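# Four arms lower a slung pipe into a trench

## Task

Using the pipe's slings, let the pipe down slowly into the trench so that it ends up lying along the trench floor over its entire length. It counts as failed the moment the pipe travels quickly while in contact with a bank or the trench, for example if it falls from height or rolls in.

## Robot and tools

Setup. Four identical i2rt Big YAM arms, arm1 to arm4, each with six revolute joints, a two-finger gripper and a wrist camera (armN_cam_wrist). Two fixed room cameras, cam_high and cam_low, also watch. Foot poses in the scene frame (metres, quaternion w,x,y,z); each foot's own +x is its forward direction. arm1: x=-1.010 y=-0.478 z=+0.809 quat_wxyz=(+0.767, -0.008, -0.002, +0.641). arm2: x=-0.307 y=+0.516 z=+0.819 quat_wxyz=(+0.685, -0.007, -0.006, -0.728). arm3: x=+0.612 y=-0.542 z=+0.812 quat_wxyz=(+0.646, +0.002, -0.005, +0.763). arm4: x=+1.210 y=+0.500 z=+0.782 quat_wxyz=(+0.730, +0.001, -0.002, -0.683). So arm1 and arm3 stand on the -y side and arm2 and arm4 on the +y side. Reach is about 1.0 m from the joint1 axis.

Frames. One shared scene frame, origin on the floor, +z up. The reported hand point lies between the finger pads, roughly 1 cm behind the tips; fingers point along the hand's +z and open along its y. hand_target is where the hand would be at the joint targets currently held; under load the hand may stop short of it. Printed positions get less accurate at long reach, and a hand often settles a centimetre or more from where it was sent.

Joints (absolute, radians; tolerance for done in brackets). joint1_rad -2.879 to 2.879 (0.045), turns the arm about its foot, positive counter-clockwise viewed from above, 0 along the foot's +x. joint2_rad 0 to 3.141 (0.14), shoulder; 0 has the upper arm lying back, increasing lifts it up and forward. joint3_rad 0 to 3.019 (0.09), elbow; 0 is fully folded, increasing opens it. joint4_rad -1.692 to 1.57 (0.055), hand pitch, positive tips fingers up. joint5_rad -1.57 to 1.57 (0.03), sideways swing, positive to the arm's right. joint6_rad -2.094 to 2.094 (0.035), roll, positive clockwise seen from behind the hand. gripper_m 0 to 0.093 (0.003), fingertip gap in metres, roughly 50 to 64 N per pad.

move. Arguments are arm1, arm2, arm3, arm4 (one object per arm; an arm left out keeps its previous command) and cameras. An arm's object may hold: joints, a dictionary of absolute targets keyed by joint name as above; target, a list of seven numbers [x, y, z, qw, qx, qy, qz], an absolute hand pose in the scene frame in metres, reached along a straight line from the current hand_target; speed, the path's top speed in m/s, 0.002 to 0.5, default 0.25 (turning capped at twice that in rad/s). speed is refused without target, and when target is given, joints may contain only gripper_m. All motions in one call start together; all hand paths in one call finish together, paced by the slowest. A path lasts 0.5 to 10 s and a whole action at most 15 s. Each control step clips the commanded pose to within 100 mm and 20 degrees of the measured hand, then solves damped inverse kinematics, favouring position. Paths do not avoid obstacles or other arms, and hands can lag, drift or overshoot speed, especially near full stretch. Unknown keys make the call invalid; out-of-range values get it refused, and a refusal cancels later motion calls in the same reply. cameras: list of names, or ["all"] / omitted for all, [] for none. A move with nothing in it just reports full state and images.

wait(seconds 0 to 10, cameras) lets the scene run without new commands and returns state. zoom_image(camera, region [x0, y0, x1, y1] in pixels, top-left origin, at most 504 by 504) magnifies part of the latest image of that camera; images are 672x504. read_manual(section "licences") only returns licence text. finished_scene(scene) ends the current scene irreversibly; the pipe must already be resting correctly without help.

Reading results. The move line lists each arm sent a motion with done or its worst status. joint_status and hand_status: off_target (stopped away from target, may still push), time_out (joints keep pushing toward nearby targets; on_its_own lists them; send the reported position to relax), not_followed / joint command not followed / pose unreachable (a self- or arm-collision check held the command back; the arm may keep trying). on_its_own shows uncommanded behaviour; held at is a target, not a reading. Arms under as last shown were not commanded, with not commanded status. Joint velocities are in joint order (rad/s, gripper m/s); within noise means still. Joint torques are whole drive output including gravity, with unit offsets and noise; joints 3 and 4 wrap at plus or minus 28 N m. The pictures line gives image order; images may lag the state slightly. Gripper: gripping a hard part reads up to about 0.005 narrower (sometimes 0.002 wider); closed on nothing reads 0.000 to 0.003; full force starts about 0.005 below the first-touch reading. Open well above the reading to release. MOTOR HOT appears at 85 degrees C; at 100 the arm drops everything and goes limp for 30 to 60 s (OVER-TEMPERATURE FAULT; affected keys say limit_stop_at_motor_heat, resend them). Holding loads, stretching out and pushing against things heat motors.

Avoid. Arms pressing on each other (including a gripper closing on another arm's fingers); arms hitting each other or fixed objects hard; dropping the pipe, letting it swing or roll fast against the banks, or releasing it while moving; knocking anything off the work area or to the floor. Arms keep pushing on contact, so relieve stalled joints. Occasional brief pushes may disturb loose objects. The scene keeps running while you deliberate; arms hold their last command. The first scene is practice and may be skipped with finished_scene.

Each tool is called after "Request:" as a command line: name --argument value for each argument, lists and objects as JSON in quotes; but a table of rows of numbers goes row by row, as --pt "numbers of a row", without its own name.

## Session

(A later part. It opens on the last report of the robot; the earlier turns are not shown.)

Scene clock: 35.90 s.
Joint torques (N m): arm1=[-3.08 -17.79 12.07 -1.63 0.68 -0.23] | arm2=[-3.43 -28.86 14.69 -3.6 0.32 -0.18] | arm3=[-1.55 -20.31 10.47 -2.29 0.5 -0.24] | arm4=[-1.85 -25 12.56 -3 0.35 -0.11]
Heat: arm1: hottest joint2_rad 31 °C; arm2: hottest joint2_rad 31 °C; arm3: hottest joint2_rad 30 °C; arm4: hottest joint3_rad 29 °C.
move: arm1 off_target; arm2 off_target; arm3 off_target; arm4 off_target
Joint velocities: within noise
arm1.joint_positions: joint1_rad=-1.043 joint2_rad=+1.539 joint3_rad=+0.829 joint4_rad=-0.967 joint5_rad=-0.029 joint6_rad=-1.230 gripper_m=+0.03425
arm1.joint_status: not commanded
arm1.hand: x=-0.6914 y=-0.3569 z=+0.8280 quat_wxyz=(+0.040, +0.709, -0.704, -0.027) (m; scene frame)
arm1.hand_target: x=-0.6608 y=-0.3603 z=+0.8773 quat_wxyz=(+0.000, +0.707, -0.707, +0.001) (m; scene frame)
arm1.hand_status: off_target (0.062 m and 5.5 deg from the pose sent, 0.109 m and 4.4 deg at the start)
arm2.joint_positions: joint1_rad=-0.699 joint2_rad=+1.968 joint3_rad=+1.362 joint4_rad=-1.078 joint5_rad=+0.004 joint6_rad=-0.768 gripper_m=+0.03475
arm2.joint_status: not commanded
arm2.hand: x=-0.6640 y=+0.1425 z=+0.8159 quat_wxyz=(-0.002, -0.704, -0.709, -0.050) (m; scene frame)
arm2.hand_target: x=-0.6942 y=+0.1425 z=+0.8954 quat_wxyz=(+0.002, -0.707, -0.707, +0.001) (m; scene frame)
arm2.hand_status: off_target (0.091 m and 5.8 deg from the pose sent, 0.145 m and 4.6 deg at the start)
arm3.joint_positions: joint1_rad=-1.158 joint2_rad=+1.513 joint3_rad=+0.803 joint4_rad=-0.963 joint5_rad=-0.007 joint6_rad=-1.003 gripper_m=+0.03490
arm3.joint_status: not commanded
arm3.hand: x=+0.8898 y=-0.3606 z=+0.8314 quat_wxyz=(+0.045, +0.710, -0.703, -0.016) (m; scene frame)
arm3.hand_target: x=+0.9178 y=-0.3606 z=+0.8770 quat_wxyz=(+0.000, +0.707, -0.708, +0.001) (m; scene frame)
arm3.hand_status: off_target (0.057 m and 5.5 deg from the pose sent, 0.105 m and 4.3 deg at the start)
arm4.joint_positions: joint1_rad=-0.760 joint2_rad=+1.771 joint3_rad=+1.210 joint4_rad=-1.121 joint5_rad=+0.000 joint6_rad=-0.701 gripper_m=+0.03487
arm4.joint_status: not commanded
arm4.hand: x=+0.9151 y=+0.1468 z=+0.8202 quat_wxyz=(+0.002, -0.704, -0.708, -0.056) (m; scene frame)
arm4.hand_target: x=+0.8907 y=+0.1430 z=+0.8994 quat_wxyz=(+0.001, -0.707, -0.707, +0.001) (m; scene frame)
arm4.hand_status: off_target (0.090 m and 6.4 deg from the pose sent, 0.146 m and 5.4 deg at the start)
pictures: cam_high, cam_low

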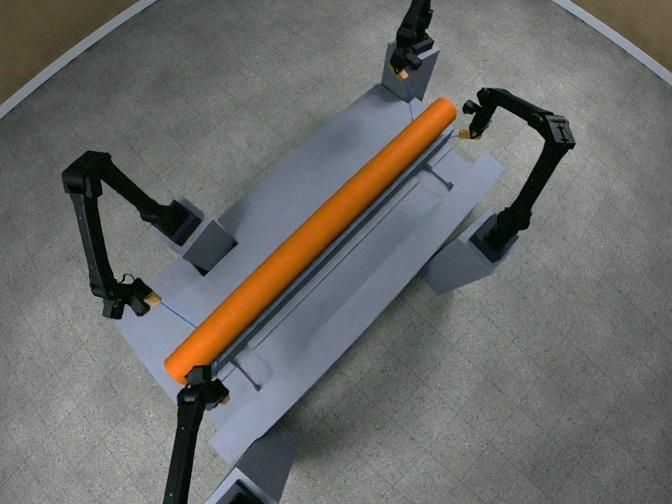

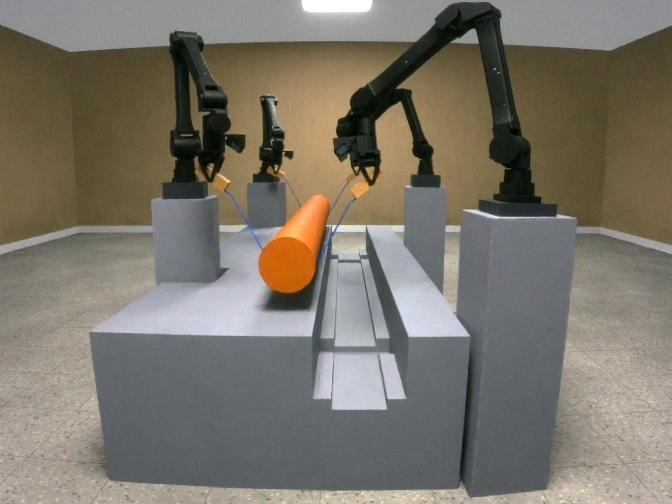

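Request:
move --arm1 '{"target":[-0.655,-0.125,0.89,0,0.707,-0.707,0],"speed":0.06}' --arm2 '{"target":[-0.698,0.375,0.875,0,0.707,0.707,0],"speed":0.06}' --arm3 '{"target":[0.92,-0.151,0.88,0,0.707,-0.707,0],"speed":0.06}' --arm4 '{"target":[0.888,0.349,0.872,0,0.707,0.707,0],"speed":0.06}' --cameras '["cam_low"]'

Request:
move --arm1 '{"target":[-0.655,-0.125,0.835,0,0.707,-0.707,0],"speed":0.05}' --arm2 '{"target":[-0.698,0.375,0.82,0,0.707,0.707,0],"speed":0.05}' --arm3 '{"target":[0.92,-0.151,0.825,0,0.707,-0.707,0],"speed":0.05}' --arm4 '{"target":[0.888,0.349,0.817,0,0.707,0.707,0],"speed":0.05}' --cameras '["cam_low"]'

Request:
zoom_image --camera "cam_low" --region '[250, 170, 450, 420]'

Request:
zoom_image --camera "cam_low" --region '[300, 180, 400, 280]'

Scene clock: 54.97 s.
Joint torques (N m): arm1=[-2.61 -21.3 12.66 -1.95 0.56 0.02] | arm2=[-4.01 -21.71 9.7 -1.43 0.6 -0.13] | arm3=[-0.62 -26.23 10.82 -2.51 0.31 0.02] | arm4=[-2.26 -17.44 8.53 -0.99 0.58 -0.19]
Heat: arm1: hottest joint3_rad 34 °C; arm2: hottest joint3_rad 37 °C; arm3: hottest joint2_rad 32 °C; arm4: hottest joint3_rad 33 °C.
move: arm1 off_target; arm2 off_target; arm3 off_target; arm4 off_target
Joint velocities: within noise
arm1.joint_positions: joint1_rad=-0.590 joint2_rad=+1.798 joint3_rad=+1.224 joint4_rad=-1.059 joint5_rad=-0.030 joint6_rad=-0.794 gripper_m=+0.03425
arm1.joint_status: not commanded
arm1.hand: x=-0.6817 y=-0.1304 z=+0.8394 quat_wxyz=(+0.030, +0.716, -0.698, -0.007) (m; scene frame)
arm1.hand_target: x=-0.6570 y=-0.1266 z=+0.8888 quat_wxyz=(-0.001, +0.707, -0.707, +0.000) (m; scene frame)
arm1.hand_status: off_target (0.057 m and 3.8 deg from the pose sent, 0.243 m and 5.6 deg at the start)
arm2.joint_positions: joint1_rad=-1.106 joint2_rad=+1.683 joint3_rad=+0.987 joint4_rad=-0.977 joint5_rad=+0.001 joint6_rad=-1.186 gripper_m=+0.03475
arm2.joint_status: not commanded
arm2.hand: x=-0.6748 y=+0.3597 z=+0.8306 quat_wxyz=(-0.024, -0.699, -0.713, -0.040) (m; scene frame)
arm2.hand_target: x=-0.6961 y=+0.3748 z=+0.8724 quat_wxyz=(+0.001, -0.708, -0.707, -0.001) (m; scene frame)
arm2.hand_status: off_target (0.052 m and 5.5 deg from the pose sent, 0.242 m and 5.8 deg at the start)
arm3.joint_positions: joint1_rad=-0.807 joint2_rad=+1.835 joint3_rad=+1.217 joint4_rad=-1.035 joint5_rad=-0.007 joint6_rad=-0.662 gripper_m=+0.03490
arm3.joint_status: not commanded
arm3.hand: x=+0.8969 y=-0.1599 z=+0.8264 quat_wxyz=(+0.037, +0.714, -0.699, +0.000) (m; scene frame)
arm3.hand_target: x=+0.9184 y=-0.1528 z=+0.8782 quat_wxyz=(+0.000, +0.707, -0.707, +0.000) (m; scene frame)
arm3.hand_status: off_target (0.059 m and 4.3 deg from the pose sent, 0.217 m and 5.5 deg at the start)
arm4.joint_positions: joint1_rad=-1.151 joint2_rad=+1.469 joint3_rad=+0.862 joint4_rad=-1.055 joint5_rad=-0.007 joint6_rad=-1.093 gripper_m=+0.03487
arm4.joint_status: not commanded
arm4.hand: x=+0.9073 y=+0.3395 z=+0.8305 quat_wxyz=(-0.020, -0.704, -0.709, -0.043) (m; scene frame)
arm4.hand_target: x=+0.8896 y=+0.3487 z=+0.8692 quat_wxyz=(+0.002, -0.707, -0.707, -0.001) (m; scene frame)
arm4.hand_status: off_target (0.047 m and 5.4 deg from the pose sent, 0.210 m and 6.4 deg at the start)
pictures: cam_low

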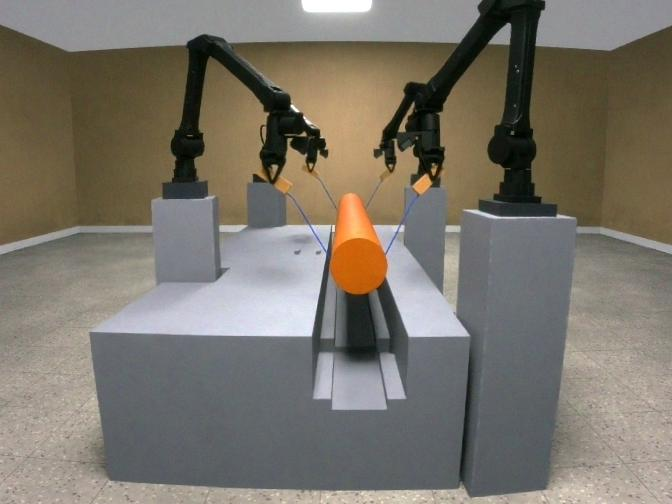

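Scene clock: 56.53 s.
Joint torques (N m): arm1=[-1.79 -22.89 8.36 -0.55 0.56 -0.02] | arm2=[-4.37 -19.43 8.91 -1.29 0.67 -0.08] | arm3=[-0.62 -27.52 6.94 -1.28 0.29 -0.01] | arm4=[-2.49 -15.03 7.73 -0.66 0.59 -0.15]
Heat: arm1: hottest joint3_rad 34 °C; arm2: hottest joint3_rad 36 °C; arm3: hottest joint2_rad 32 °C; arm4: hottest joint3_rad 33 °C.
move: arm1 off_target; arm2 off_target; arm3 off_target; arm4 off_target
Joint velocities: within noise
arm1.joint_positions: joint1_rad=-0.590 joint2_rad=+1.878 joint3_rad=+1.224 joint4_rad=-0.968 joint5_rad=-0.030 joint6_rad=-0.792 gripper_m=+0.03425
arm1.joint_status: not commanded
arm1.hand: x=-0.6722 y=-0.1215 z=+0.8012 quat_wxyz=(+0.024, +0.715, -0.699, -0.007) (m; scene frame)
arm1.hand_target: x=-0.6556 y=-0.1253 z=+0.8339 quat_wxyz=(+0.000, +0.707, -0.707, +0.000) (m; scene frame)
arm1.hand_status: off_target (0.038 m and 3.2 deg from the pose sent, 0.028 m and 3.8 deg at the start)
arm2.joint_positions: joint1_rad=-1.106 joint2_rad=+1.748 joint3_rad=+0.934 joint4_rad=-0.833 joint5_rad=-0.002 joint6_rad=-1.194 gripper_m=+0.03475
arm2.joint_status: not commanded
arm2.hand: x=-0.6735 y=+0.3591 z=+0.7890 quat_wxyz=(-0.021, -0.697, -0.716, -0.028) (m; scene frame)
arm2.hand_target: x=-0.6967 y=+0.3749 z=+0.8187 quat_wxyz=(+0.001, -0.707, -0.707, -0.001) (m; scene frame)
arm2.hand_status: off_target (0.043 m and 4.3 deg from the pose sent, 0.030 m and 5.5 deg at the start)
arm3.joint_positions: joint1_rad=-0.807 joint2_rad=+1.916 joint3_rad=+1.209 joint4_rad=-0.932 joint5_rad=-0.007 joint6_rad=-0.661 gripper_m=+0.03490
arm3.joint_status: not commanded
arm3.hand: x=+0.9032 y=-0.1512 z=+0.7852 quat_wxyz=(+0.029, +0.714, -0.700, -0.001) (m; scene frame)
arm3.hand_target: x=+0.9194 y=-0.1514 z=+0.8233 quat_wxyz=(+0.000, +0.707, -0.707, +0.000) (m; scene frame)
arm3.hand_status: off_target (0.043 m and 3.5 deg from the pose sent, 0.025 m and 4.3 deg at the start)
arm4.joint_positions: joint1_rad=-1.151 joint2_rad=+1.530 joint3_rad=+0.790 joint4_rad=-0.898 joint5_rad=-0.009 joint6_rad=-1.100 gripper_m=+0.03487
arm4.joint_status: not commanded
arm4.hand: x=+0.9099 y=+0.3403 z=+0.7878 quat_wxyz=(-0.017, -0.702, -0.712, -0.031) (m; scene frame)
arm4.hand_target: x=+0.8891 y=+0.3489 z=+0.8156 quat_wxyz=(+0.001, -0.707, -0.707, -0.001) (m; scene frame)
arm4.hand_status: off_target (0.038 m and 4.1 deg from the pose sent, 0.025 m and 5.4 deg at the start)
pictures: cam_low

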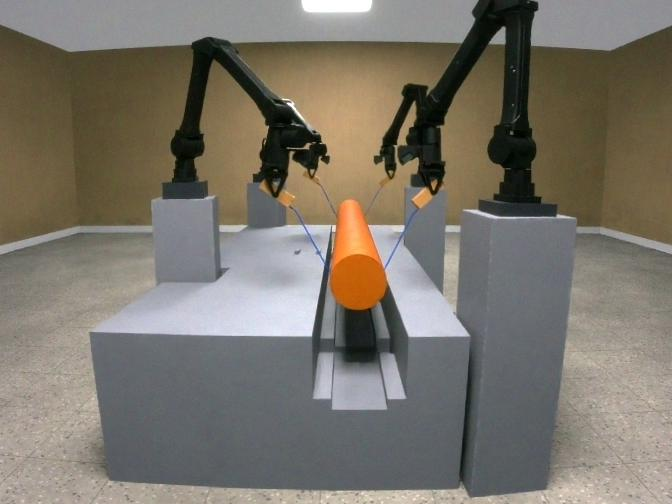

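Scaled by 2.016.

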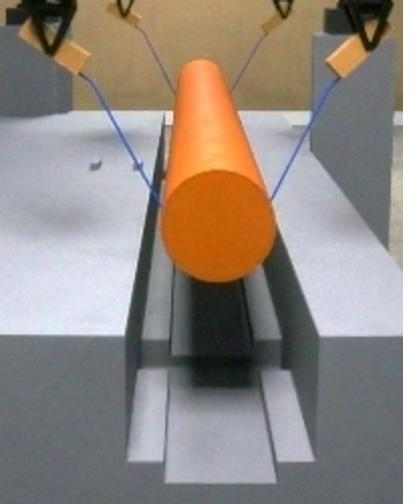

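Scaled by 5.040.

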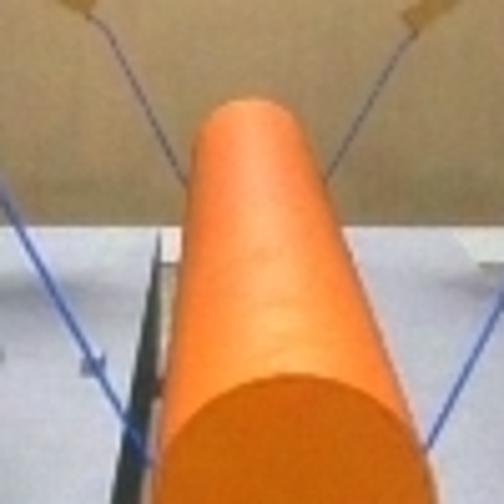

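Request:
move --arm1 '{"target":[-0.658,-0.080,0.755,0,0.707,-0.707,0],"speed":0.05}' --arm2 '{"target":[-0.698,0.332,0.74,0,0.707,0.707,0],"speed":0.05}' --arm3 '{"target":[0.92,-0.100,0.757,0,0.707,-0.707,0],"speed":0.05}' --arm4 '{"target":[0.888,0.311,0.742,0,0.707,0.707,0],"speed":0.05}' --cameras '["cam_low"]'

Request:
zoom_image --camera "cam_low" --region '[250, 170, 450, 420]'

Request:
zoom_image --camera "cam_low" --region '[300, 180, 400, 280]'

Scene clock: 62.33 s.
Joint torques (N m): arm1=[-1.38 -23 9.83 -0.53 0.29 -0.01] | arm2=[-1.55 -20.6 7.84 -1.2 0.33 0.07] | arm3=[0.15 -29.33 8.73 -1.07 0.19 0.01] | arm4=[-0.38 -16.67 5.78 -0.5 0.34 0.15]
Heat: arm1: hottest joint3_rad 35 °C; arm2: hottest joint3_rad 36 °C; arm3: hottest joint2_rad 33 °C; arm4: hottest joint3_rad 33 °C.
move: arm1 off_target; arm2 off_target; arm3 off_target; arm4 off_target
Joint velocities: within noise
arm1.joint_positions: joint1_rad=-0.533 joint2_rad=+2.060 joint3_rad=+1.229 joint4_rad=-0.827 joint5_rad=-0.024 joint6_rad=-0.724 gripper_m=+0.03425
arm1.joint_status: not commanded
arm1.hand: x=-0.6881 y=-0.1009 z=+0.7136 quat_wxyz=(+0.042, +0.711, -0.702, -0.001) (m; scene frame)
arm1.hand_target: x=-0.6594 y=-0.0817 z=+0.7553 quat_wxyz=(+0.000, +0.707, -0.707, +0.000) (m; scene frame)
arm1.hand_status: off_target (0.055 m and 4.9 deg from the pose sent, 0.064 m and 3.2 deg at the start)
arm2.joint_positions: joint1_rad=-1.052 joint2_rad=+1.945 joint3_rad=+0.934 joint4_rad=-0.637 joint5_rad=+0.004 joint6_rad=-1.120 gripper_m=+0.03475
arm2.joint_status: not commanded
arm2.hand: x=-0.6727 y=+0.3354 z=+0.7102 quat_wxyz=(-0.016, -0.704, -0.709, -0.030) (m; scene frame)
arm2.hand_target: x=-0.6972 y=+0.3322 z=+0.7394 quat_wxyz=(+0.000, -0.707, -0.707, +0.000) (m; scene frame)
arm2.hand_status: off_target (0.039 m and 4.0 deg from the pose sent, 0.061 m and 4.3 deg at the start)
arm3.joint_positions: joint1_rad=-0.760 joint2_rad=+2.104 joint3_rad=+1.265 joint4_rad=-0.840 joint5_rad=-0.005 joint6_rad=-0.605 gripper_m=+0.03490
arm3.joint_status: not commanded
arm3.hand: x=+0.8929 y=-0.1261 z=+0.7081 quat_wxyz=(+0.049, +0.710, -0.703, +0.005) (m; scene frame)
arm3.hand_target: x=+0.9186 y=-0.1021 z=+0.7567 quat_wxyz=(+0.000, +0.707, -0.707, +0.000) (m; scene frame)
arm3.hand_status: off_target (0.062 m and 5.7 deg from the pose sent, 0.061 m and 3.6 deg at the start)
arm4.joint_positions: joint1_rad=-1.092 joint2_rad=+1.734 joint3_rad=+0.780 joint4_rad=-0.678 joint5_rad=-0.004 joint6_rad=-1.038 gripper_m=+0.03487
arm4.joint_status: not commanded
arm4.hand: x=+0.9054 y=+0.3149 z=+0.7153 quat_wxyz=(-0.012, -0.703, -0.711, -0.030) (m; scene frame)
arm4.hand_target: x=+0.8885 y=+0.3112 z=+0.7408 quat_wxyz=(+0.000, -0.707, -0.707, +0.000) (m; scene frame)
arm4.hand_status: off_target (0.032 m and 3.7 deg from the pose sent, 0.059 m and 4.1 deg at the start)
pictures: cam_low

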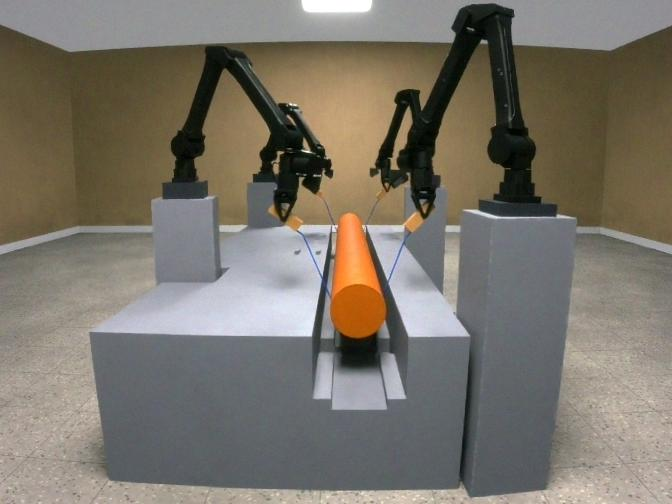

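Scaled by 2.016.

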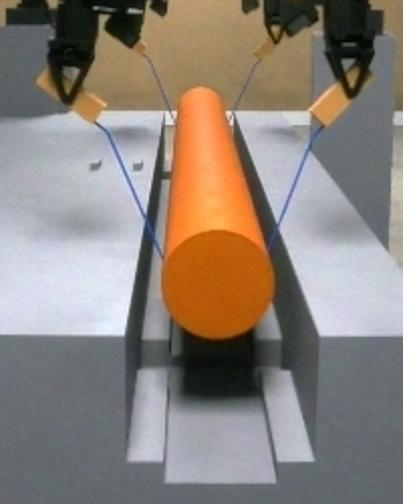

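Scaled by 5.040.

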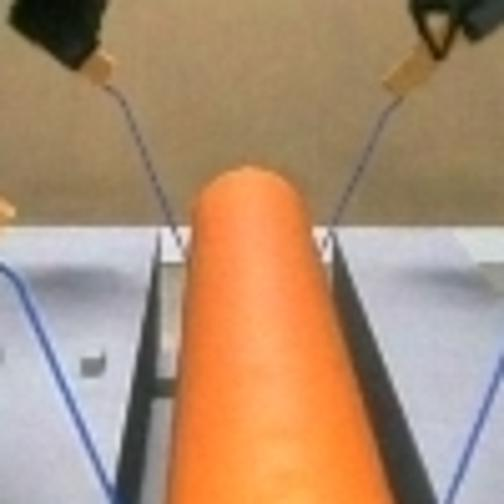

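Identical to scene 2. Continue.

Request:
move --arm1 '{"target":[-0.658,-0.080,0.665,0,0.707,-0.707,0],"speed":0.04}' --arm2 '{"target":[-0.698,0.330,0.65,0,0.707,0.707,0],"speed":0.04}' --arm3 '{"target":[0.92,-0.093,0.662,0,0.707,-0.707,0],"speed":0.04}' --arm4 '{"target":[0.888,0.315,0.644,0,0.707,0.707,0],"speed":0.04}' --cameras '["cam_low"]'

Request:
move --arm1 '{"target":[-0.665,-0.085,0.61,0,0.707,-0.707,0],"speed":0.02}' --arm2 '{"target":[-0.698,0.330,0.595,0,0.707,0.707,0],"speed":0.02}' --arm3 '{"target":[0.92,-0.096,0.608,0,0.707,-0.707,0],"speed":0.02}' --arm4 '{"target":[0.888,0.316,0.59,0,0.707,0.707,0],"speed":0.02}' --cameras '["cam_low"]'

Request:
zoom_image --camera "cam_low" --region '[250, 170, 450, 420]'

Request:
move --arm1 '{"target":[-0.67,-0.095,0.575,0,0.707,-0.707,0],"speed":0.02}' --arm2 '{"target":[-0.692,0.330,0.565,0,0.707,0.707,0],"speed":0.02}' --arm3 '{"target":[0.915,-0.104,0.573,0,0.707,-0.707,0],"speed":0.02}' --arm4 '{"target":[0.890,0.315,0.56,0,0.707,0.707,0],"speed":0.02}' --cameras '["cam_low"]'

Scene clock: 70.53 s.
Joint torques (N m): arm1=[-1.32 -23.71 7.41 -0.17 0.21 -0.01] | arm2=[-1.73 -20.89 5.56 -1.14 0.43 0.07] | arm3=[0.26 -29.8 6.65 -0.9 0.15 0.02] | arm4=[-1.14 -17.32 2.88 -0.27 0.31 0.03]
Heat: arm1: hottest joint3_rad 36 °C; arm2: hottest joint2_rad 35 °C; arm3: hottest joint2_rad 33 °C; arm4: hottest joint3_rad 32 °C.
move: arm1 off_target; arm2 off_target; arm3 off_target; arm4 off_target
Joint velocities: within noise
arm1.joint_positions: joint1_rad=-0.532 joint2_rad=+2.223 joint3_rad=+1.238 joint4_rad=-0.653 joint5_rad=-0.023 joint6_rad=-0.724 gripper_m=+0.03425
arm1.joint_status: not commanded
arm1.hand: x=-0.6843 y=-0.0980 z=+0.6346 quat_wxyz=(+0.032, +0.711, -0.702, -0.001) (m; scene frame)
arm1.hand_target: x=-0.6587 y=-0.0810 z=+0.6652 quat_wxyz=(+0.000, +0.707, -0.707, +0.000) (m; scene frame)
arm1.hand_status: off_target (0.044 m and 3.8 deg from the pose sent, 0.061 m and 4.9 deg at the start)
arm2.joint_positions: joint1_rad=-1.050 joint2_rad=+2.159 joint3_rad=+0.948 joint4_rad=-0.425 joint5_rad=+0.001 joint6_rad=-1.120 gripper_m=+0.03475
arm2.joint_status: not commanded
arm2.hand: x=-0.6724 y=+0.3327 z=+0.6260 quat_wxyz=(-0.015, -0.704, -0.710, -0.024) (m; scene frame)
arm2.hand_target: x=-0.6974 y=+0.3302 z=+0.6495 quat_wxyz=(+0.000, -0.707, -0.707, +0.000) (m; scene frame)
arm2.hand_status: off_target (0.035 m and 3.3 deg from the pose sent, 0.066 m and 4.0 deg at the start)
arm3.joint_positions: joint1_rad=-0.754 joint2_rad=+2.290 joint3_rad=+1.293 joint4_rad=-0.666 joint5_rad=-0.004 joint6_rad=-0.600 gripper_m=+0.03490
arm3.joint_status: not commanded
arm3.hand: x=+0.8940 y=-0.1188 z=+0.6198 quat_wxyz=(+0.041, +0.710, -0.703, +0.004) (m; scene frame)
arm3.hand_target: x=+0.9190 y=-0.0945 z=+0.6616 quat_wxyz=(+0.000, +0.707, -0.707, +0.000) (m; scene frame)
arm3.hand_status: off_target (0.056 m and 4.8 deg from the pose sent, 0.063 m and 5.7 deg at the start)
arm4.joint_positions: joint1_rad=-1.092 joint2_rad=+1.988 joint3_rad=+0.767 joint4_rad=-0.393 joint5_rad=-0.003 joint6_rad=-1.037 gripper_m=+0.03487
arm4.joint_status: not commanded
arm4.hand: x=+0.9047 y=+0.3143 z=+0.6235 quat_wxyz=(-0.009, -0.703, -0.711, -0.022) (m; scene frame)
arm4.hand_target: x=+0.8883 y=+0.3151 z=+0.6429 quat_wxyz=(+0.000, -0.707, -0.707, +0.000) (m; scene frame)
arm4.hand_status: off_target (0.026 m and 2.8 deg from the pose sent, 0.073 m and 3.7 deg at the start)
pictures: cam_low

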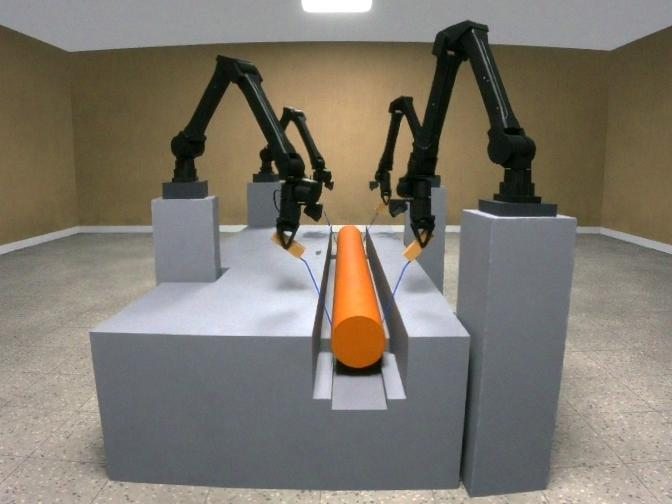

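Scene clock: 73.80 s.
Joint torques (N m): arm1=[-1.32 -22.83 5.86 -0.14 0.28 0.08] | arm2=[-2.26 -20.01 3.7 -0.91 0.94 0.06] | arm3=[-0.03 -27.34 5.91 -0.47 0.15 -0.03] | arm4=[-1.38 -14.86 2.63 0.03 0.57 0.01]
Heat: arm1: hottest joint3_rad 35 °C; arm2: hottest joint2_rad 35 °C; arm3: hottest joint2_rad 33 °C; arm4: hottest joint3_rad 32 °C.
move: arm1 off_target; arm2 off_target; arm3 off_target; arm4 off_target
Joint velocities: within noise
arm1.joint_positions: joint1_rad=-0.525 joint2_rad=+2.312 joint3_rad=+1.249 joint4_rad=-0.542 joint5_rad=-0.024 joint6_rad=-0.724 gripper_m=+0.03425
arm1.joint_status: not commanded
arm1.hand: x=-0.6837 y=-0.0930 z=+0.5921 quat_wxyz=(+0.017, +0.714, -0.700, -0.003) (m; scene frame)
arm1.hand_target: x=-0.6653 y=-0.0853 z=+0.6100 quat_wxyz=(+0.000, +0.707, -0.707, +0.000) (m; scene frame)
arm1.hand_status: off_target (0.027 m and 2.2 deg from the pose sent, 0.034 m and 3.8 deg at the start)
arm2.joint_positions: joint1_rad=-1.044 joint2_rad=+2.286 joint3_rad=+0.995 joint4_rad=-0.317 joint5_rad=-0.011 joint6_rad=-1.120 gripper_m=+0.03475
arm2.joint_status: not commanded
arm2.hand: x=-0.6800 y=+0.3231 z=+0.5804 quat_wxyz=(-0.017, -0.702, -0.712, -0.009) (m; scene frame)
arm2.hand_target: x=-0.6976 y=+0.3300 z=+0.5947 quat_wxyz=(+0.000, -0.707, -0.707, +0.000) (m; scene frame)
arm2.hand_status: off_target (0.024 m and 2.3 deg from the pose sent, 0.040 m and 3.3 deg at the start)
arm3.joint_positions: joint1_rad=-0.754 joint2_rad=+2.367 joint3_rad=+1.316 joint4_rad=-0.582 joint5_rad=-0.004 joint6_rad=-0.600 gripper_m=+0.03490
arm3.joint_status: not commanded
arm3.hand: x=+0.8982 y=-0.1124 z=+0.5849 quat_wxyz=(+0.026, +0.711, -0.703, +0.002) (m; scene frame)
arm3.hand_target: x=+0.9196 y=-0.0967 z=+0.6082 quat_wxyz=(+0.000, +0.707, -0.707, +0.000) (m; scene frame)
arm3.hand_status: off_target (0.036 m and 3.1 deg from the pose sent, 0.036 m and 4.8 deg at the start)
arm4.joint_positions: joint1_rad=-1.092 joint2_rad=+2.113 joint3_rad=+0.780 joint4_rad=-0.262 joint5_rad=-0.010 joint6_rad=-1.037 gripper_m=+0.03487
arm4.joint_status: not commanded
arm4.hand: x=+0.9039 y=+0.3121 z=+0.5818 quat_wxyz=(-0.010, -0.703, -0.711, -0.011) (m; scene frame)
arm4.hand_target: x=+0.8882 y=+0.3160 z=+0.5899 quat_wxyz=(+0.000, -0.707, -0.707, +0.000) (m; scene frame)
arm4.hand_status: off_target (0.018 m and 1.8 deg from the pose sent, 0.038 m and 2.8 deg at the start)
pictures: cam_low

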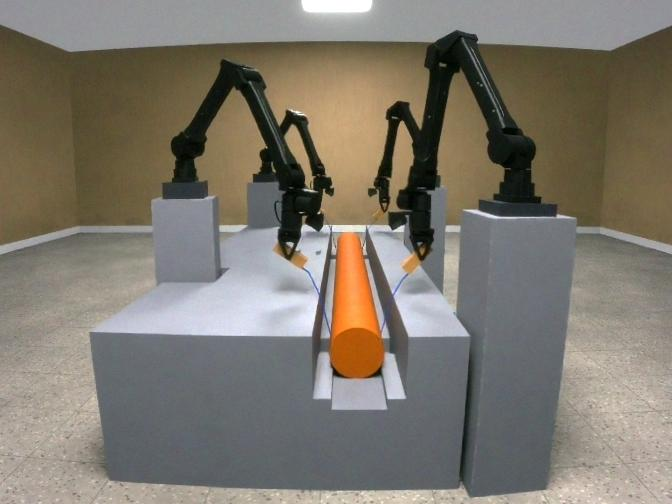

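Scaled by 2.016.

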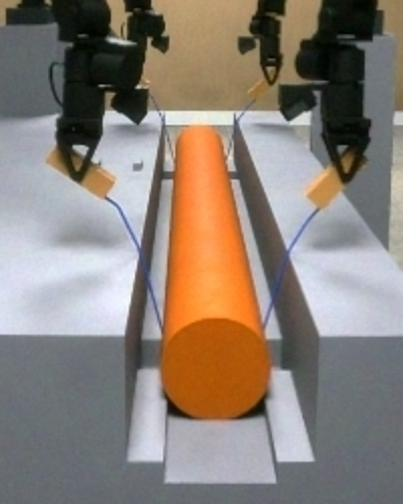

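Scene clock: 76.13 s.
Joint torques (N m): arm1=[-1.61 -18.14 4.94 0.94 0.07 -0.03] | arm2=[-1.85 -16.62 4.16 -0.02 0 0.1] | arm3=[0.44 -22.95 5.38 0.43 -0.02 -0.03] | arm4=[-0.38 -12.92 2.93 0.64 0.11 0.05]
Heat: arm1: hottest joint3_rad 35 °C; arm2: hottest joint2_rad 35 °C; arm3: hottest joint2_rad 33 °C; arm4: hottest joint3_rad 32 °C.
move: arm1 off_target; arm2 off_target; arm3 off_target; arm4 off_target
Joint velocities: within noise
arm1.joint_positions: joint1_rad=-0.533 joint2_rad=+2.326 joint3_rad=+1.249 joint4_rad=-0.492 joint5_rad=-0.021 joint6_rad=-0.724 gripper_m=+0.03425
arm1.joint_status: not commanded
arm1.hand: x=-0.6752 y=-0.0901 z=+0.5853 quat_wxyz=(-0.002, +0.712, -0.702, -0.002) (m; scene frame)
arm1.hand_target: x=-0.6703 y=-0.0951 z=+0.5753 quat_wxyz=(+0.000, +0.707, -0.707, +0.000) (m; scene frame)
arm1.hand_status: off_target (0.013 m and 0.8 deg from the pose sent, 0.022 m and 2.2 deg at the start)
arm2.joint_positions: joint1_rad=-1.045 joint2_rad=+2.323 joint3_rad=+0.996 joint4_rad=-0.277 joint5_rad=+0.010 joint6_rad=-1.120 gripper_m=+0.03475
arm2.joint_status: not commanded
arm2.hand: x=-0.6784 y=+0.3284 z=+0.5652 quat_wxyz=(-0.006, -0.702, -0.712, -0.011) (m; scene frame)
arm2.hand_target: x=-0.6919 y=+0.3301 z=+0.5652 quat_wxyz=(+0.000, -0.707, -0.707, +0.000) (m; scene frame)
arm2.hand_status: off_target (0.014 m and 1.6 deg from the pose sent, 0.021 m and 2.3 deg at the start)
arm3.joint_positions: joint1_rad=-0.760 joint2_rad=+2.383 joint3_rad=+1.316 joint4_rad=-0.530 joint5_rad=-0.001 joint6_rad=-0.600 gripper_m=+0.03490
arm3.joint_status: not commanded
arm3.hand: x=+0.9051 y=-0.1087 z=+0.5762 quat_wxyz=(+0.009, +0.709, -0.705, +0.000) (m; scene frame)
arm3.hand_target: x=+0.9149 y=-0.1043 z=+0.5732 quat_wxyz=(+0.000, +0.707, -0.707, +0.000) (m; scene frame)
arm3.hand_status: off_target (0.011 m and 1.0 deg from the pose sent, 0.022 m and 3.1 deg at the start)
arm4.joint_positions: joint1_rad=-1.101 joint2_rad=+2.179 joint3_rad=+0.789 joint4_rad=-0.208 joint5_rad=+0.002 joint6_rad=-1.037 gripper_m=+0.03487
arm4.joint_status: not commanded
arm4.hand: x=+0.9043 y=+0.3184 z=+0.5598 quat_wxyz=(-0.005, -0.706, -0.708, -0.014) (m; scene frame)
arm4.hand_target: x=+0.8901 y=+0.3150 z=+0.5604 quat_wxyz=(+0.000, -0.707, -0.707, +0.000) (m; scene frame)
arm4.hand_status: off_target (0.015 m and 1.7 deg from the pose sent, 0.026 m and 1.9 deg at the start)
pictures: cam_low

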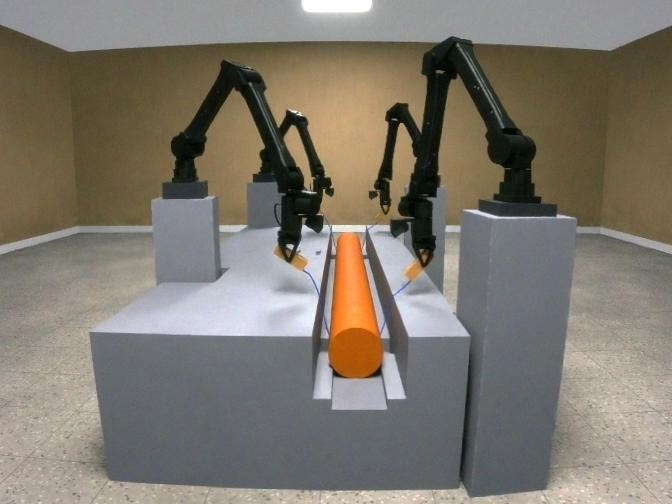

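Request:
zoom_image --camera "cam_low" --region '[250, 170, 450, 420]'

Request:
zoom_image --camera "cam_low" --region '[300, 320, 420, 420]'

Scaled by 2.016.

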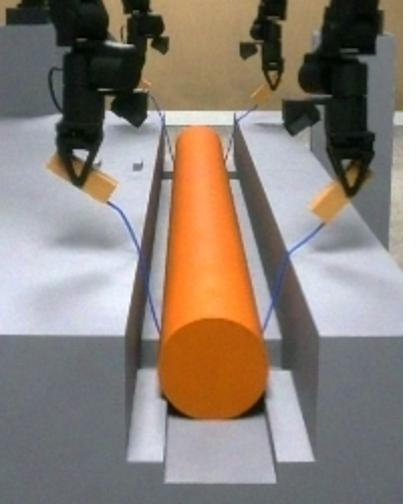

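Scaled by 4.200.

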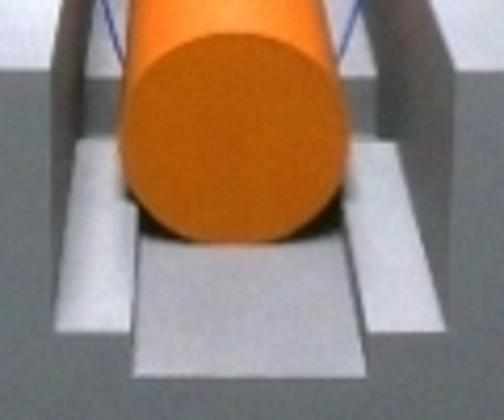

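Request:
move --arm1 '{"target":[-0.672,-0.125,0.50,0,0.707,-0.707,0],"speed":0.08}' --arm2 '{"target":[-0.688,0.335,0.495,0,0.707,0.707,0],"speed":0.08}' --arm3 '{"target":[0.910,-0.128,0.50,0,0.707,-0.707,0],"speed":0.08}' --arm4 '{"target":[0.894,0.330,0.495,0,0.707,0.707,0],"speed":0.08}' --cameras '["cam_low"]'

Request:
move --arm1 '{"target":[-0.672,-0.155,0.437,0,0.707,-0.707,0],"speed":0.05}' --arm2 '{"target":[-0.688,0.302,0.453,0,0.707,0.707,0],"speed":0.05}' --arm3 '{"target":[0.907,-0.155,0.444,0,0.707,-0.707,0],"speed":0.05}' --arm4 '{"target":[0.894,0.302,0.455,0,0.707,0.707,0],"speed":0.05}'

Request:
zoom_image --camera "cam_low" --region '[250, 170, 450, 420]'

Scene clock: 85.47 s.
Joint torques (N m): arm1=[-0.73 -18.49 3.86 0.96 0.03 -0.1] | arm2=[0.62 -14.15 5.42 1.01 -0.7 0.2] | arm3=[0.62 -22.53 4.36 0.42 -0.04 -0.05] | arm4=[1.14 -10.99 3.12 1.37 -0.34 0.1]
Heat: arm1: hottest joint2_rad 34 °C; arm2: hottest joint2_rad 35 °C; arm3: hottest joint2_rad 34 °C; arm4: hottest joint3_rad 31 °C.
move: arm1 off_target; arm2 off_target; arm3 done; arm4 off_target
Joint velocities: within noise
arm1.joint_positions: joint1_rad=-0.573 joint2_rad=+2.484 joint3_rad=+1.249 joint4_rad=-0.339 joint5_rad=-0.019 joint6_rad=-0.748 gripper_m=+0.03425
arm1.joint_status: not commanded
arm1.hand: x=-0.6751 y=-0.1223 z=+0.5099 quat_wxyz=(+0.000, +0.706, -0.708, -0.001) (m; scene frame)
arm1.hand_target: x=-0.6721 y=-0.1252 z=+0.5002 quat_wxyz=(+0.000, +0.707, -0.707, +0.000) (m; scene frame)
arm1.hand_status: off_target (0.011 m and 0.2 deg from the pose sent, 0.092 m and 0.8 deg at the start)
arm2.joint_positions: joint1_rad=-1.086 joint2_rad=+2.476 joint3_rad=+1.037 joint4_rad=-0.188 joint5_rad=+0.027 joint6_rad=-1.138 gripper_m=+0.03475
arm2.joint_status: not commanded
arm2.hand: x=-0.6720 y=+0.3519 z=+0.5076 quat_wxyz=(-0.003, -0.710, -0.704, -0.025) (m; scene frame)
arm2.hand_target: x=-0.6873 y=+0.3354 z=+0.4966 quat_wxyz=(+0.000, -0.707, -0.707, +0.000) (m; scene frame)
arm2.hand_status: off_target (0.026 m and 2.9 deg from the pose sent, 0.071 m and 1.6 deg at the start)
arm3.joint_positions: joint1_rad=-0.780 joint2_rad=+2.527 joint3_rad=+1.318 joint4_rad=-0.386 joint5_rad=+0.000 joint6_rad=-0.617 gripper_m=+0.03490
arm3.joint_status: not commanded
arm3.hand: x=+0.9015 y=-0.1312 z=+0.5050 quat_wxyz=(+0.007, +0.708, -0.706, +0.000) (m; scene frame)
arm3.hand_target: x=+0.9098 y=-0.1282 z=+0.5001 quat_wxyz=(+0.000, +0.707, -0.707, +0.000) (m; scene frame)
arm3.hand_status: done (0.010 m and 0.8 deg from the pose sent, 0.079 m and 1.0 deg at the start)
arm4.joint_positions: joint1_rad=-1.156 joint2_rad=+2.346 joint3_rad=+0.811 joint4_rad=-0.076 joint5_rad=+0.014 joint6_rad=-1.073 gripper_m=+0.03487
arm4.joint_status: not commanded
arm4.hand: x=+0.9090 y=+0.3449 z=+0.5049 quat_wxyz=(-0.002, -0.713, -0.701, -0.022) (m; scene frame)
arm4.hand_target: x=+0.8945 y=+0.3302 z=+0.4962 quat_wxyz=(+0.000, -0.707, -0.707, +0.000) (m; scene frame)
arm4.hand_status: off_target (0.023 m and 2.7 deg from the pose sent, 0.067 m and 1.7 deg at the start)
pictures: cam_low

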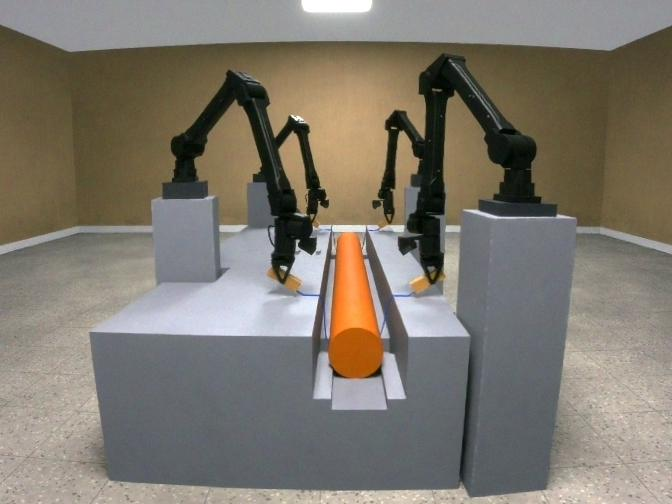

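Scene clock: 87.37 s.
Joint torques (N m): arm1=[-1.55 -14.21 4.34 1.59 0.35 -0.05] | arm2=[1.61 -15.74 4.11 0.35 -0.27 0.23] | arm3=[0.44 -19.25 4.18 0.68 0.18 0.06] | arm4=[2.08 -12.28 2.15 0.95 -0.11 0.32]
Heat: arm1: hottest joint2_rad 34 °C; arm2: hottest joint2_rad 35 °C; arm3: hottest joint2_rad 34 °C; arm4: hottest joint3_rad 31 °C.
move: arm1 off_target; arm2 off_target; arm3 off_target; arm4 off_target
Joint velocities: within noise
arm1.joint_positions: joint1_rad=-0.611 joint2_rad=+2.577 joint3_rad=+1.255 joint4_rad=-0.237 joint5_rad=-0.026 joint6_rad=-0.796 gripper_m=+0.03425
arm1.joint_status: not commanded
arm1.hand: x=-0.6711 y=-0.1438 z=+0.4680 quat_wxyz=(-0.008, +0.710, -0.704, -0.005) (m; scene frame)
arm1.hand_target: x=-0.6736 y=-0.1562 z=+0.4391 quat_wxyz=(+0.000, +0.707, -0.707, +0.000) (m; scene frame)
arm1.hand_status: off_target (0.033 m and 1.1 deg from the pose sent, 0.080 m and 0.2 deg at the start)
arm2.joint_positions: joint1_rad=-1.031 joint2_rad=+2.602 joint3_rad=+1.166 joint4_rad=-0.163 joint5_rad=+0.016 joint6_rad=-1.073 gripper_m=+0.03475
arm2.joint_status: not commanded
arm2.hand: x=-0.6869 y=+0.3171 z=+0.4637 quat_wxyz=(-0.002, -0.714, -0.700, -0.009) (m; scene frame)
arm2.hand_target: x=-0.6876 y=+0.3024 z=+0.4537 quat_wxyz=(+0.000, -0.707, -0.707, +0.000) (m; scene frame)
arm2.hand_status: off_target (0.019 m and 1.6 deg from the pose sent, 0.076 m and 2.9 deg at the start)
arm3.joint_positions: joint1_rad=-0.807 joint2_rad=+2.614 joint3_rad=+1.318 joint4_rad=-0.279 joint5_rad=-0.005 joint6_rad=-0.655 gripper_m=+0.03490
arm3.joint_status: not commanded
arm3.hand: x=+0.9034 y=-0.1501 z=+0.4632 quat_wxyz=(-0.002, +0.712, -0.702, -0.004) (m; scene frame)
arm3.hand_target: x=+0.9064 y=-0.1556 z=+0.4449 quat_wxyz=(+0.000, +0.707, -0.707, +0.000) (m; scene frame)
arm3.hand_status: off_target (0.020 m and 0.9 deg from the pose sent, 0.066 m and 0.8 deg at the start)
arm4.joint_positions: joint1_rad=-1.103 joint2_rad=+2.472 joint3_rad=+0.920 joint4_rad=-0.039 joint5_rad=+0.007 joint6_rad=-1.027 gripper_m=+0.03487
arm4.joint_status: not commanded
arm4.hand: x=+0.8979 y=+0.3157 z=+0.4634 quat_wxyz=(-0.001, -0.711, -0.704, -0.011) (m; scene frame)
arm4.hand_target: x=+0.8943 y=+0.3022 z=+0.4556 quat_wxyz=(+0.000, -0.707, -0.707, +0.000) (m; scene frame)
arm4.hand_status: off_target (0.017 m and 1.4 deg from the pose sent, 0.068 m and 2.7 deg at the start)
pictures: arm1_cam_wrist, arm2_cam_wrist, arm3_cam_wrist, arm4_cam_wrist, cam_high, cam_low

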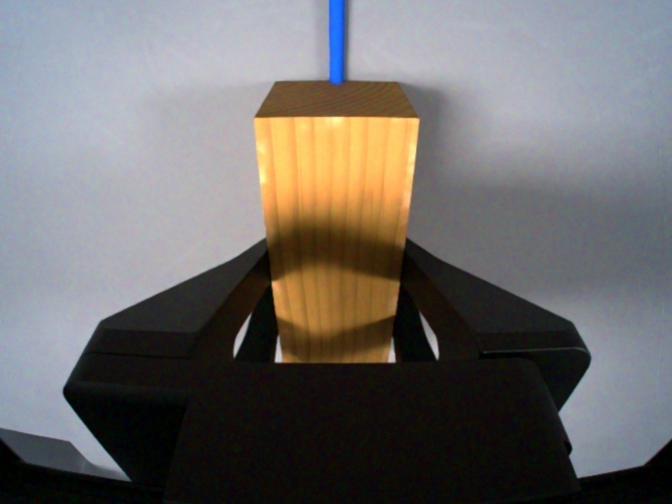

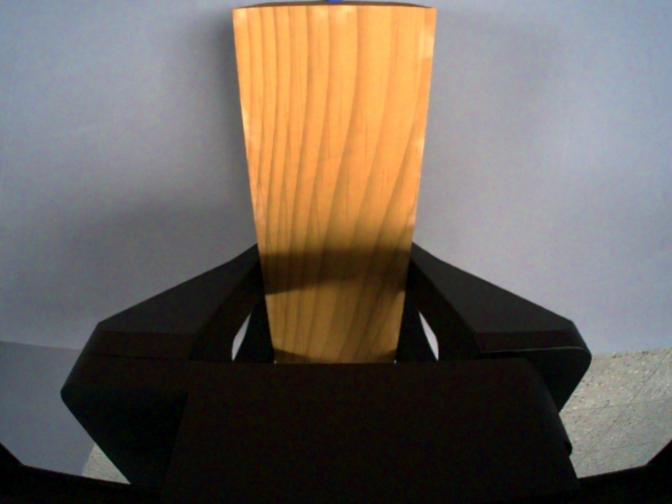

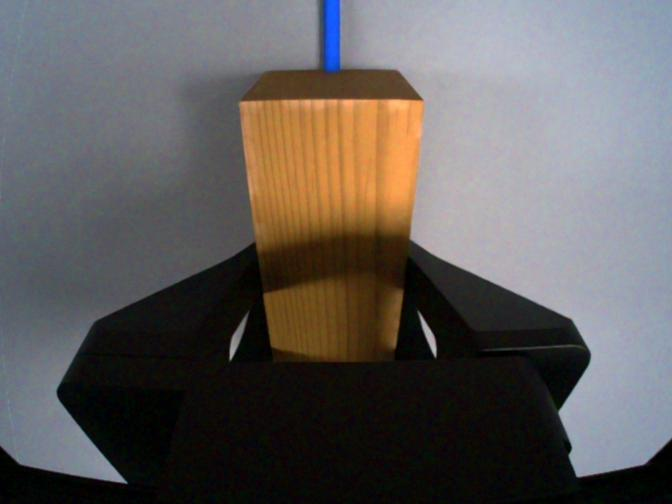

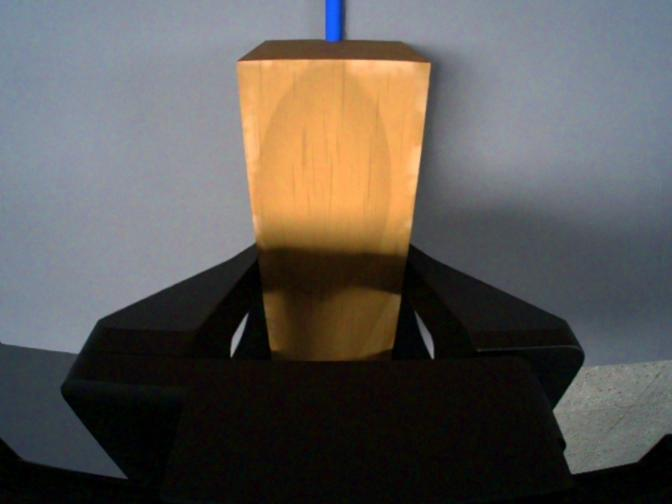

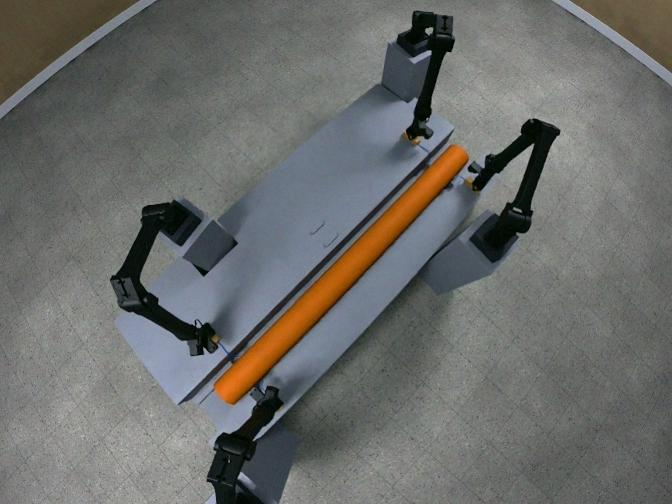

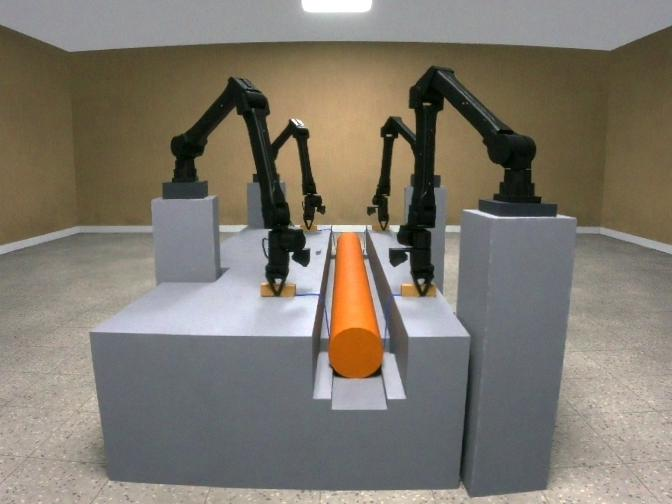

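Scaled by 2.016.

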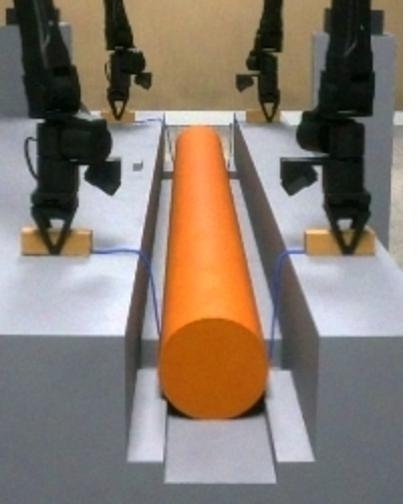

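Request:
move --arm1 '{"joints":{"gripper_m":0.065}}' --arm2 '{"joints":{"gripper_m":0.065}}' --arm3 '{"joints":{"gripper_m":0.065}}' --arm4 '{"joints":{"gripper_m":0.065}}' --cameras '[]'

Request:
move --arm1 '{"target":[-0.673,-0.150,0.60,0,0.707,-0.707,0],"speed":0.12,"joints":{"gripper_m":0.09}}' --arm2 '{"target":[-0.690,0.310,0.60,0,0.707,0.707,0],"speed":0.12,"joints":{"gripper_m":0.09}}' --arm3 '{"target":[0.904,-0.149,0.60,0,0.707,-0.707,0],"speed":0.12,"joints":{"gripper_m":0.09}}' --arm4 '{"target":[0.895,0.309,0.60,0,0.707,0.707,0],"speed":0.12,"joints":{"gripper_m":0.09}}' --cameras '["cam_low","cam_high"]'

Request:
zoom_image --camera "cam_low" --region '[250, 170, 450, 420]'

Request:
zoom_image --camera "cam_high" --region '[180, 120, 500, 440]'

Scene clock: 93.17 s.
Joint torques (N m): arm1=[-1.14 -16.26 2.91 1.17 0.05 0.01] | arm2=[0.32 -16.21 3.64 0.29 -0.39 0.15] | arm3=[0.85 -20.42 3.02 0.42 -0.23 0.07] | arm4=[0.85 -12.63 2.17 0.91 -0.21 0.22]
Heat: arm1: hottest joint2_rad 34 °C; arm2: hottest joint2_rad 34 °C; arm3: hottest joint2_rad 34 °C; arm4: hottest joint3_rad 31 °C.
move: arm1 done; arm2 done; arm3 done; arm4 done
Joint velocities: within noise
arm1.joint_positions: joint1_rad=-0.617 joint2_rad=+2.602 joint3_rad=+1.274 joint4_rad=-0.222 joint5_rad=-0.019 joint6_rad=-0.797 gripper_m=+0.06493
arm1.joint_status: all done
arm1.hand: x=-0.6658 y=-0.1440 z=+0.4585 quat_wxyz=(-0.012, +0.708, -0.706, -0.001) (m; scene frame)
arm1.hand_target: x=-0.6736 y=-0.1561 z=+0.4391 quat_wxyz=(+0.000, +0.707, -0.707, +0.000) (m; scene frame)
arm1.hand_status: not commanded
arm2.joint_positions: joint1_rad=-1.013 joint2_rad=+2.608 joint3_rad=+1.171 joint4_rad=-0.162 joint5_rad=+0.019 joint6_rad=-1.067 gripper_m=+0.06493
arm2.joint_status: all done
arm2.hand: x=-0.6842 y=+0.3105 z=+0.4618 quat_wxyz=(+0.000, -0.710, -0.704, -0.010) (m; scene frame)
arm2.hand_target: x=-0.6875 y=+0.3024 z=+0.4537 quat_wxyz=(+0.000, -0.707, -0.707, +0.000) (m; scene frame)
arm2.hand_status: not commanded
arm3.joint_positions: joint1_rad=-0.811 joint2_rad=+2.624 joint3_rad=+1.335 joint4_rad=-0.271 joint5_rad=+0.005 joint6_rad=-0.655 gripper_m=+0.06491
arm3.joint_status: all done
arm3.hand: x=+0.9113 y=-0.1457 z=+0.4609 quat_wxyz=(-0.010, +0.710, -0.704, -0.001) (m; scene frame)
arm3.hand_target: x=+0.9063 y=-0.1557 z=+0.4448 quat_wxyz=(+0.000, +0.707, -0.707, +0.000) (m; scene frame)
arm3.hand_status: not commanded
arm4.joint_positions: joint1_rad=-1.087 joint2_rad=+2.476 joint3_rad=+0.918 joint4_rad=-0.037 joint5_rad=+0.010 joint6_rad=-1.018 gripper_m=+0.06486
arm4.joint_status: all done
arm4.hand: x=+0.9024 y=+0.3124 z=+0.4623 quat_wxyz=(+0.000, -0.708, -0.706, -0.014) (m; scene frame)
arm4.hand_target: x=+0.8943 y=+0.3022 z=+0.4557 quat_wxyz=(+0.000, -0.707, -0.707, +0.000) (m; scene frame)
arm4.hand_status: not commanded
pictures: none
No camera images: "cameras" was empty.

Scene clock: 95.17 s.
Joint torques (N m): arm1=[-0.67 -19.14 3.52 -0.08 0 0.05] | arm2=[-0.79 -17.61 3.19 -0.91 -0.19 0.06] | arm3=[1.85 -23.24 3.52 -0.32 -0.24 0.11] | arm4=[-0.09 -13.86 1.98 -0.23 -0.04 0.08]
Heat: arm1: hottest joint2_rad 34 °C; arm2: hottest joint2_rad 34 °C; arm3: hottest joint2_rad 34 °C; arm4: hottest joint3_rad 31 °C.
move: arm1 done; arm2 done; arm3 done; arm4 done
Joint velocities: within noise
arm1.joint_positions: joint1_rad=-0.617 joint2_rad=+2.247 joint3_rad=+1.109 joint4_rad=-0.424 joint5_rad=-0.018 joint6_rad=-0.797 gripper_m=+0.08990
arm1.joint_status: all done
arm1.hand: x=-0.6707 y=-0.1459 z=+0.5993 quat_wxyz=(-0.006, +0.708, -0.706, -0.001) (m; scene frame)
arm1.hand_target: x=-0.6730 y=-0.1499 z=+0.6001 quat_wxyz=(+0.000, +0.707, -0.707, +0.000) (m; scene frame)
arm1.hand_status: done (0.005 m and 0.7 deg from the pose sent, 0.142 m and 1.4 deg at the start)
arm2.joint_positions: joint1_rad=-1.013 joint2_rad=+2.246 joint3_rad=+1.009 joint4_rad=-0.331 joint5_rad=+0.015 joint6_rad=-1.070 gripper_m=+0.08993
arm2.joint_status: all done
arm2.hand: x=-0.6933 y=+0.3067 z=+0.5983 quat_wxyz=(+0.002, -0.709, -0.706, +0.006) (m; scene frame)
arm2.hand_target: x=-0.6899 y=+0.3099 z=+0.6000 quat_wxyz=(+0.000, -0.707, -0.707, +0.000) (m; scene frame)
arm2.hand_status: done (0.005 m and 0.8 deg from the pose sent, 0.138 m and 1.2 deg at the start)
arm3.joint_positions: joint1_rad=-0.812 joint2_rad=+2.290 joint3_rad=+1.172 joint4_rad=-0.463 joint5_rad=+0.005 joint6_rad=-0.645 gripper_m=+0.08990
arm3.joint_status: all done
arm3.hand: x=+0.9069 y=-0.1525 z=+0.5957 quat_wxyz=(+0.000, +0.707, -0.707, +0.001) (m; scene frame)
arm3.hand_target: x=+0.9041 y=-0.1491 z=+0.6000 quat_wxyz=(+0.000, +0.707, -0.707, +0.000) (m; scene frame)
arm3.hand_status: done (0.006 m and 0.1 deg from the pose sent, 0.139 m and 1.3 deg at the start)
arm4.joint_positions: joint1_rad=-1.086 joint2_rad=+2.071 joint3_rad=+0.782 joint4_rad=-0.274 joint5_rad=+0.006 joint6_rad=-1.018 gripper_m=+0.08987
arm4.joint_status: all done
arm4.hand: x=+0.8934 y=+0.3065 z=+0.5964 quat_wxyz=(+0.001, -0.708, -0.706, +0.003) (m; scene frame)
arm4.hand_target: x=+0.8951 y=+0.3091 z=+0.5999 quat_wxyz=(+0.000, -0.707, -0.707, +0.000) (m; scene frame)
arm4.hand_status: done (0.005 m and 0.4 deg from the pose sent, 0.138 m and 1.6 deg at the start)
pictures: cam_high, cam_low

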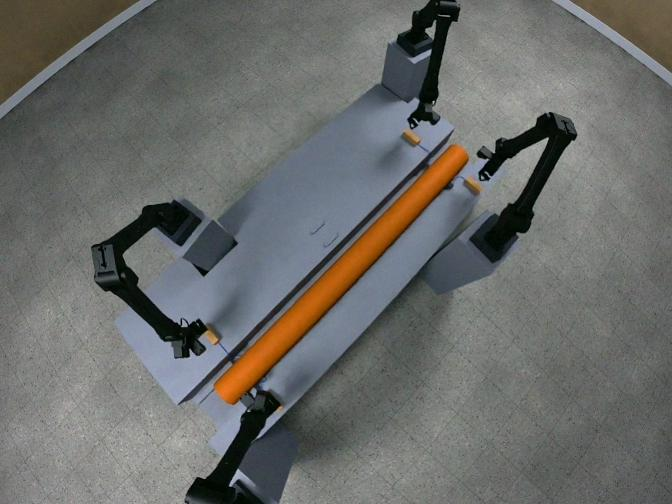

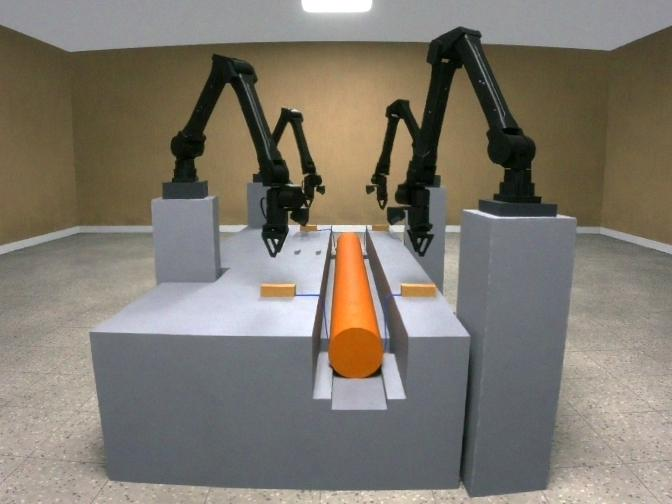

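Scaled by 2.016.

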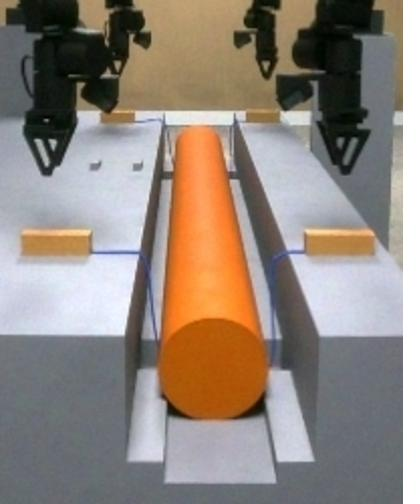

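Scaled by 1.575.

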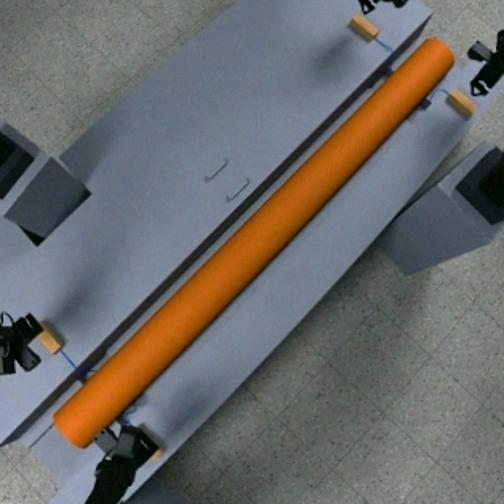

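Request:
finished_scene --scene 3

The scene is finished: the task was done.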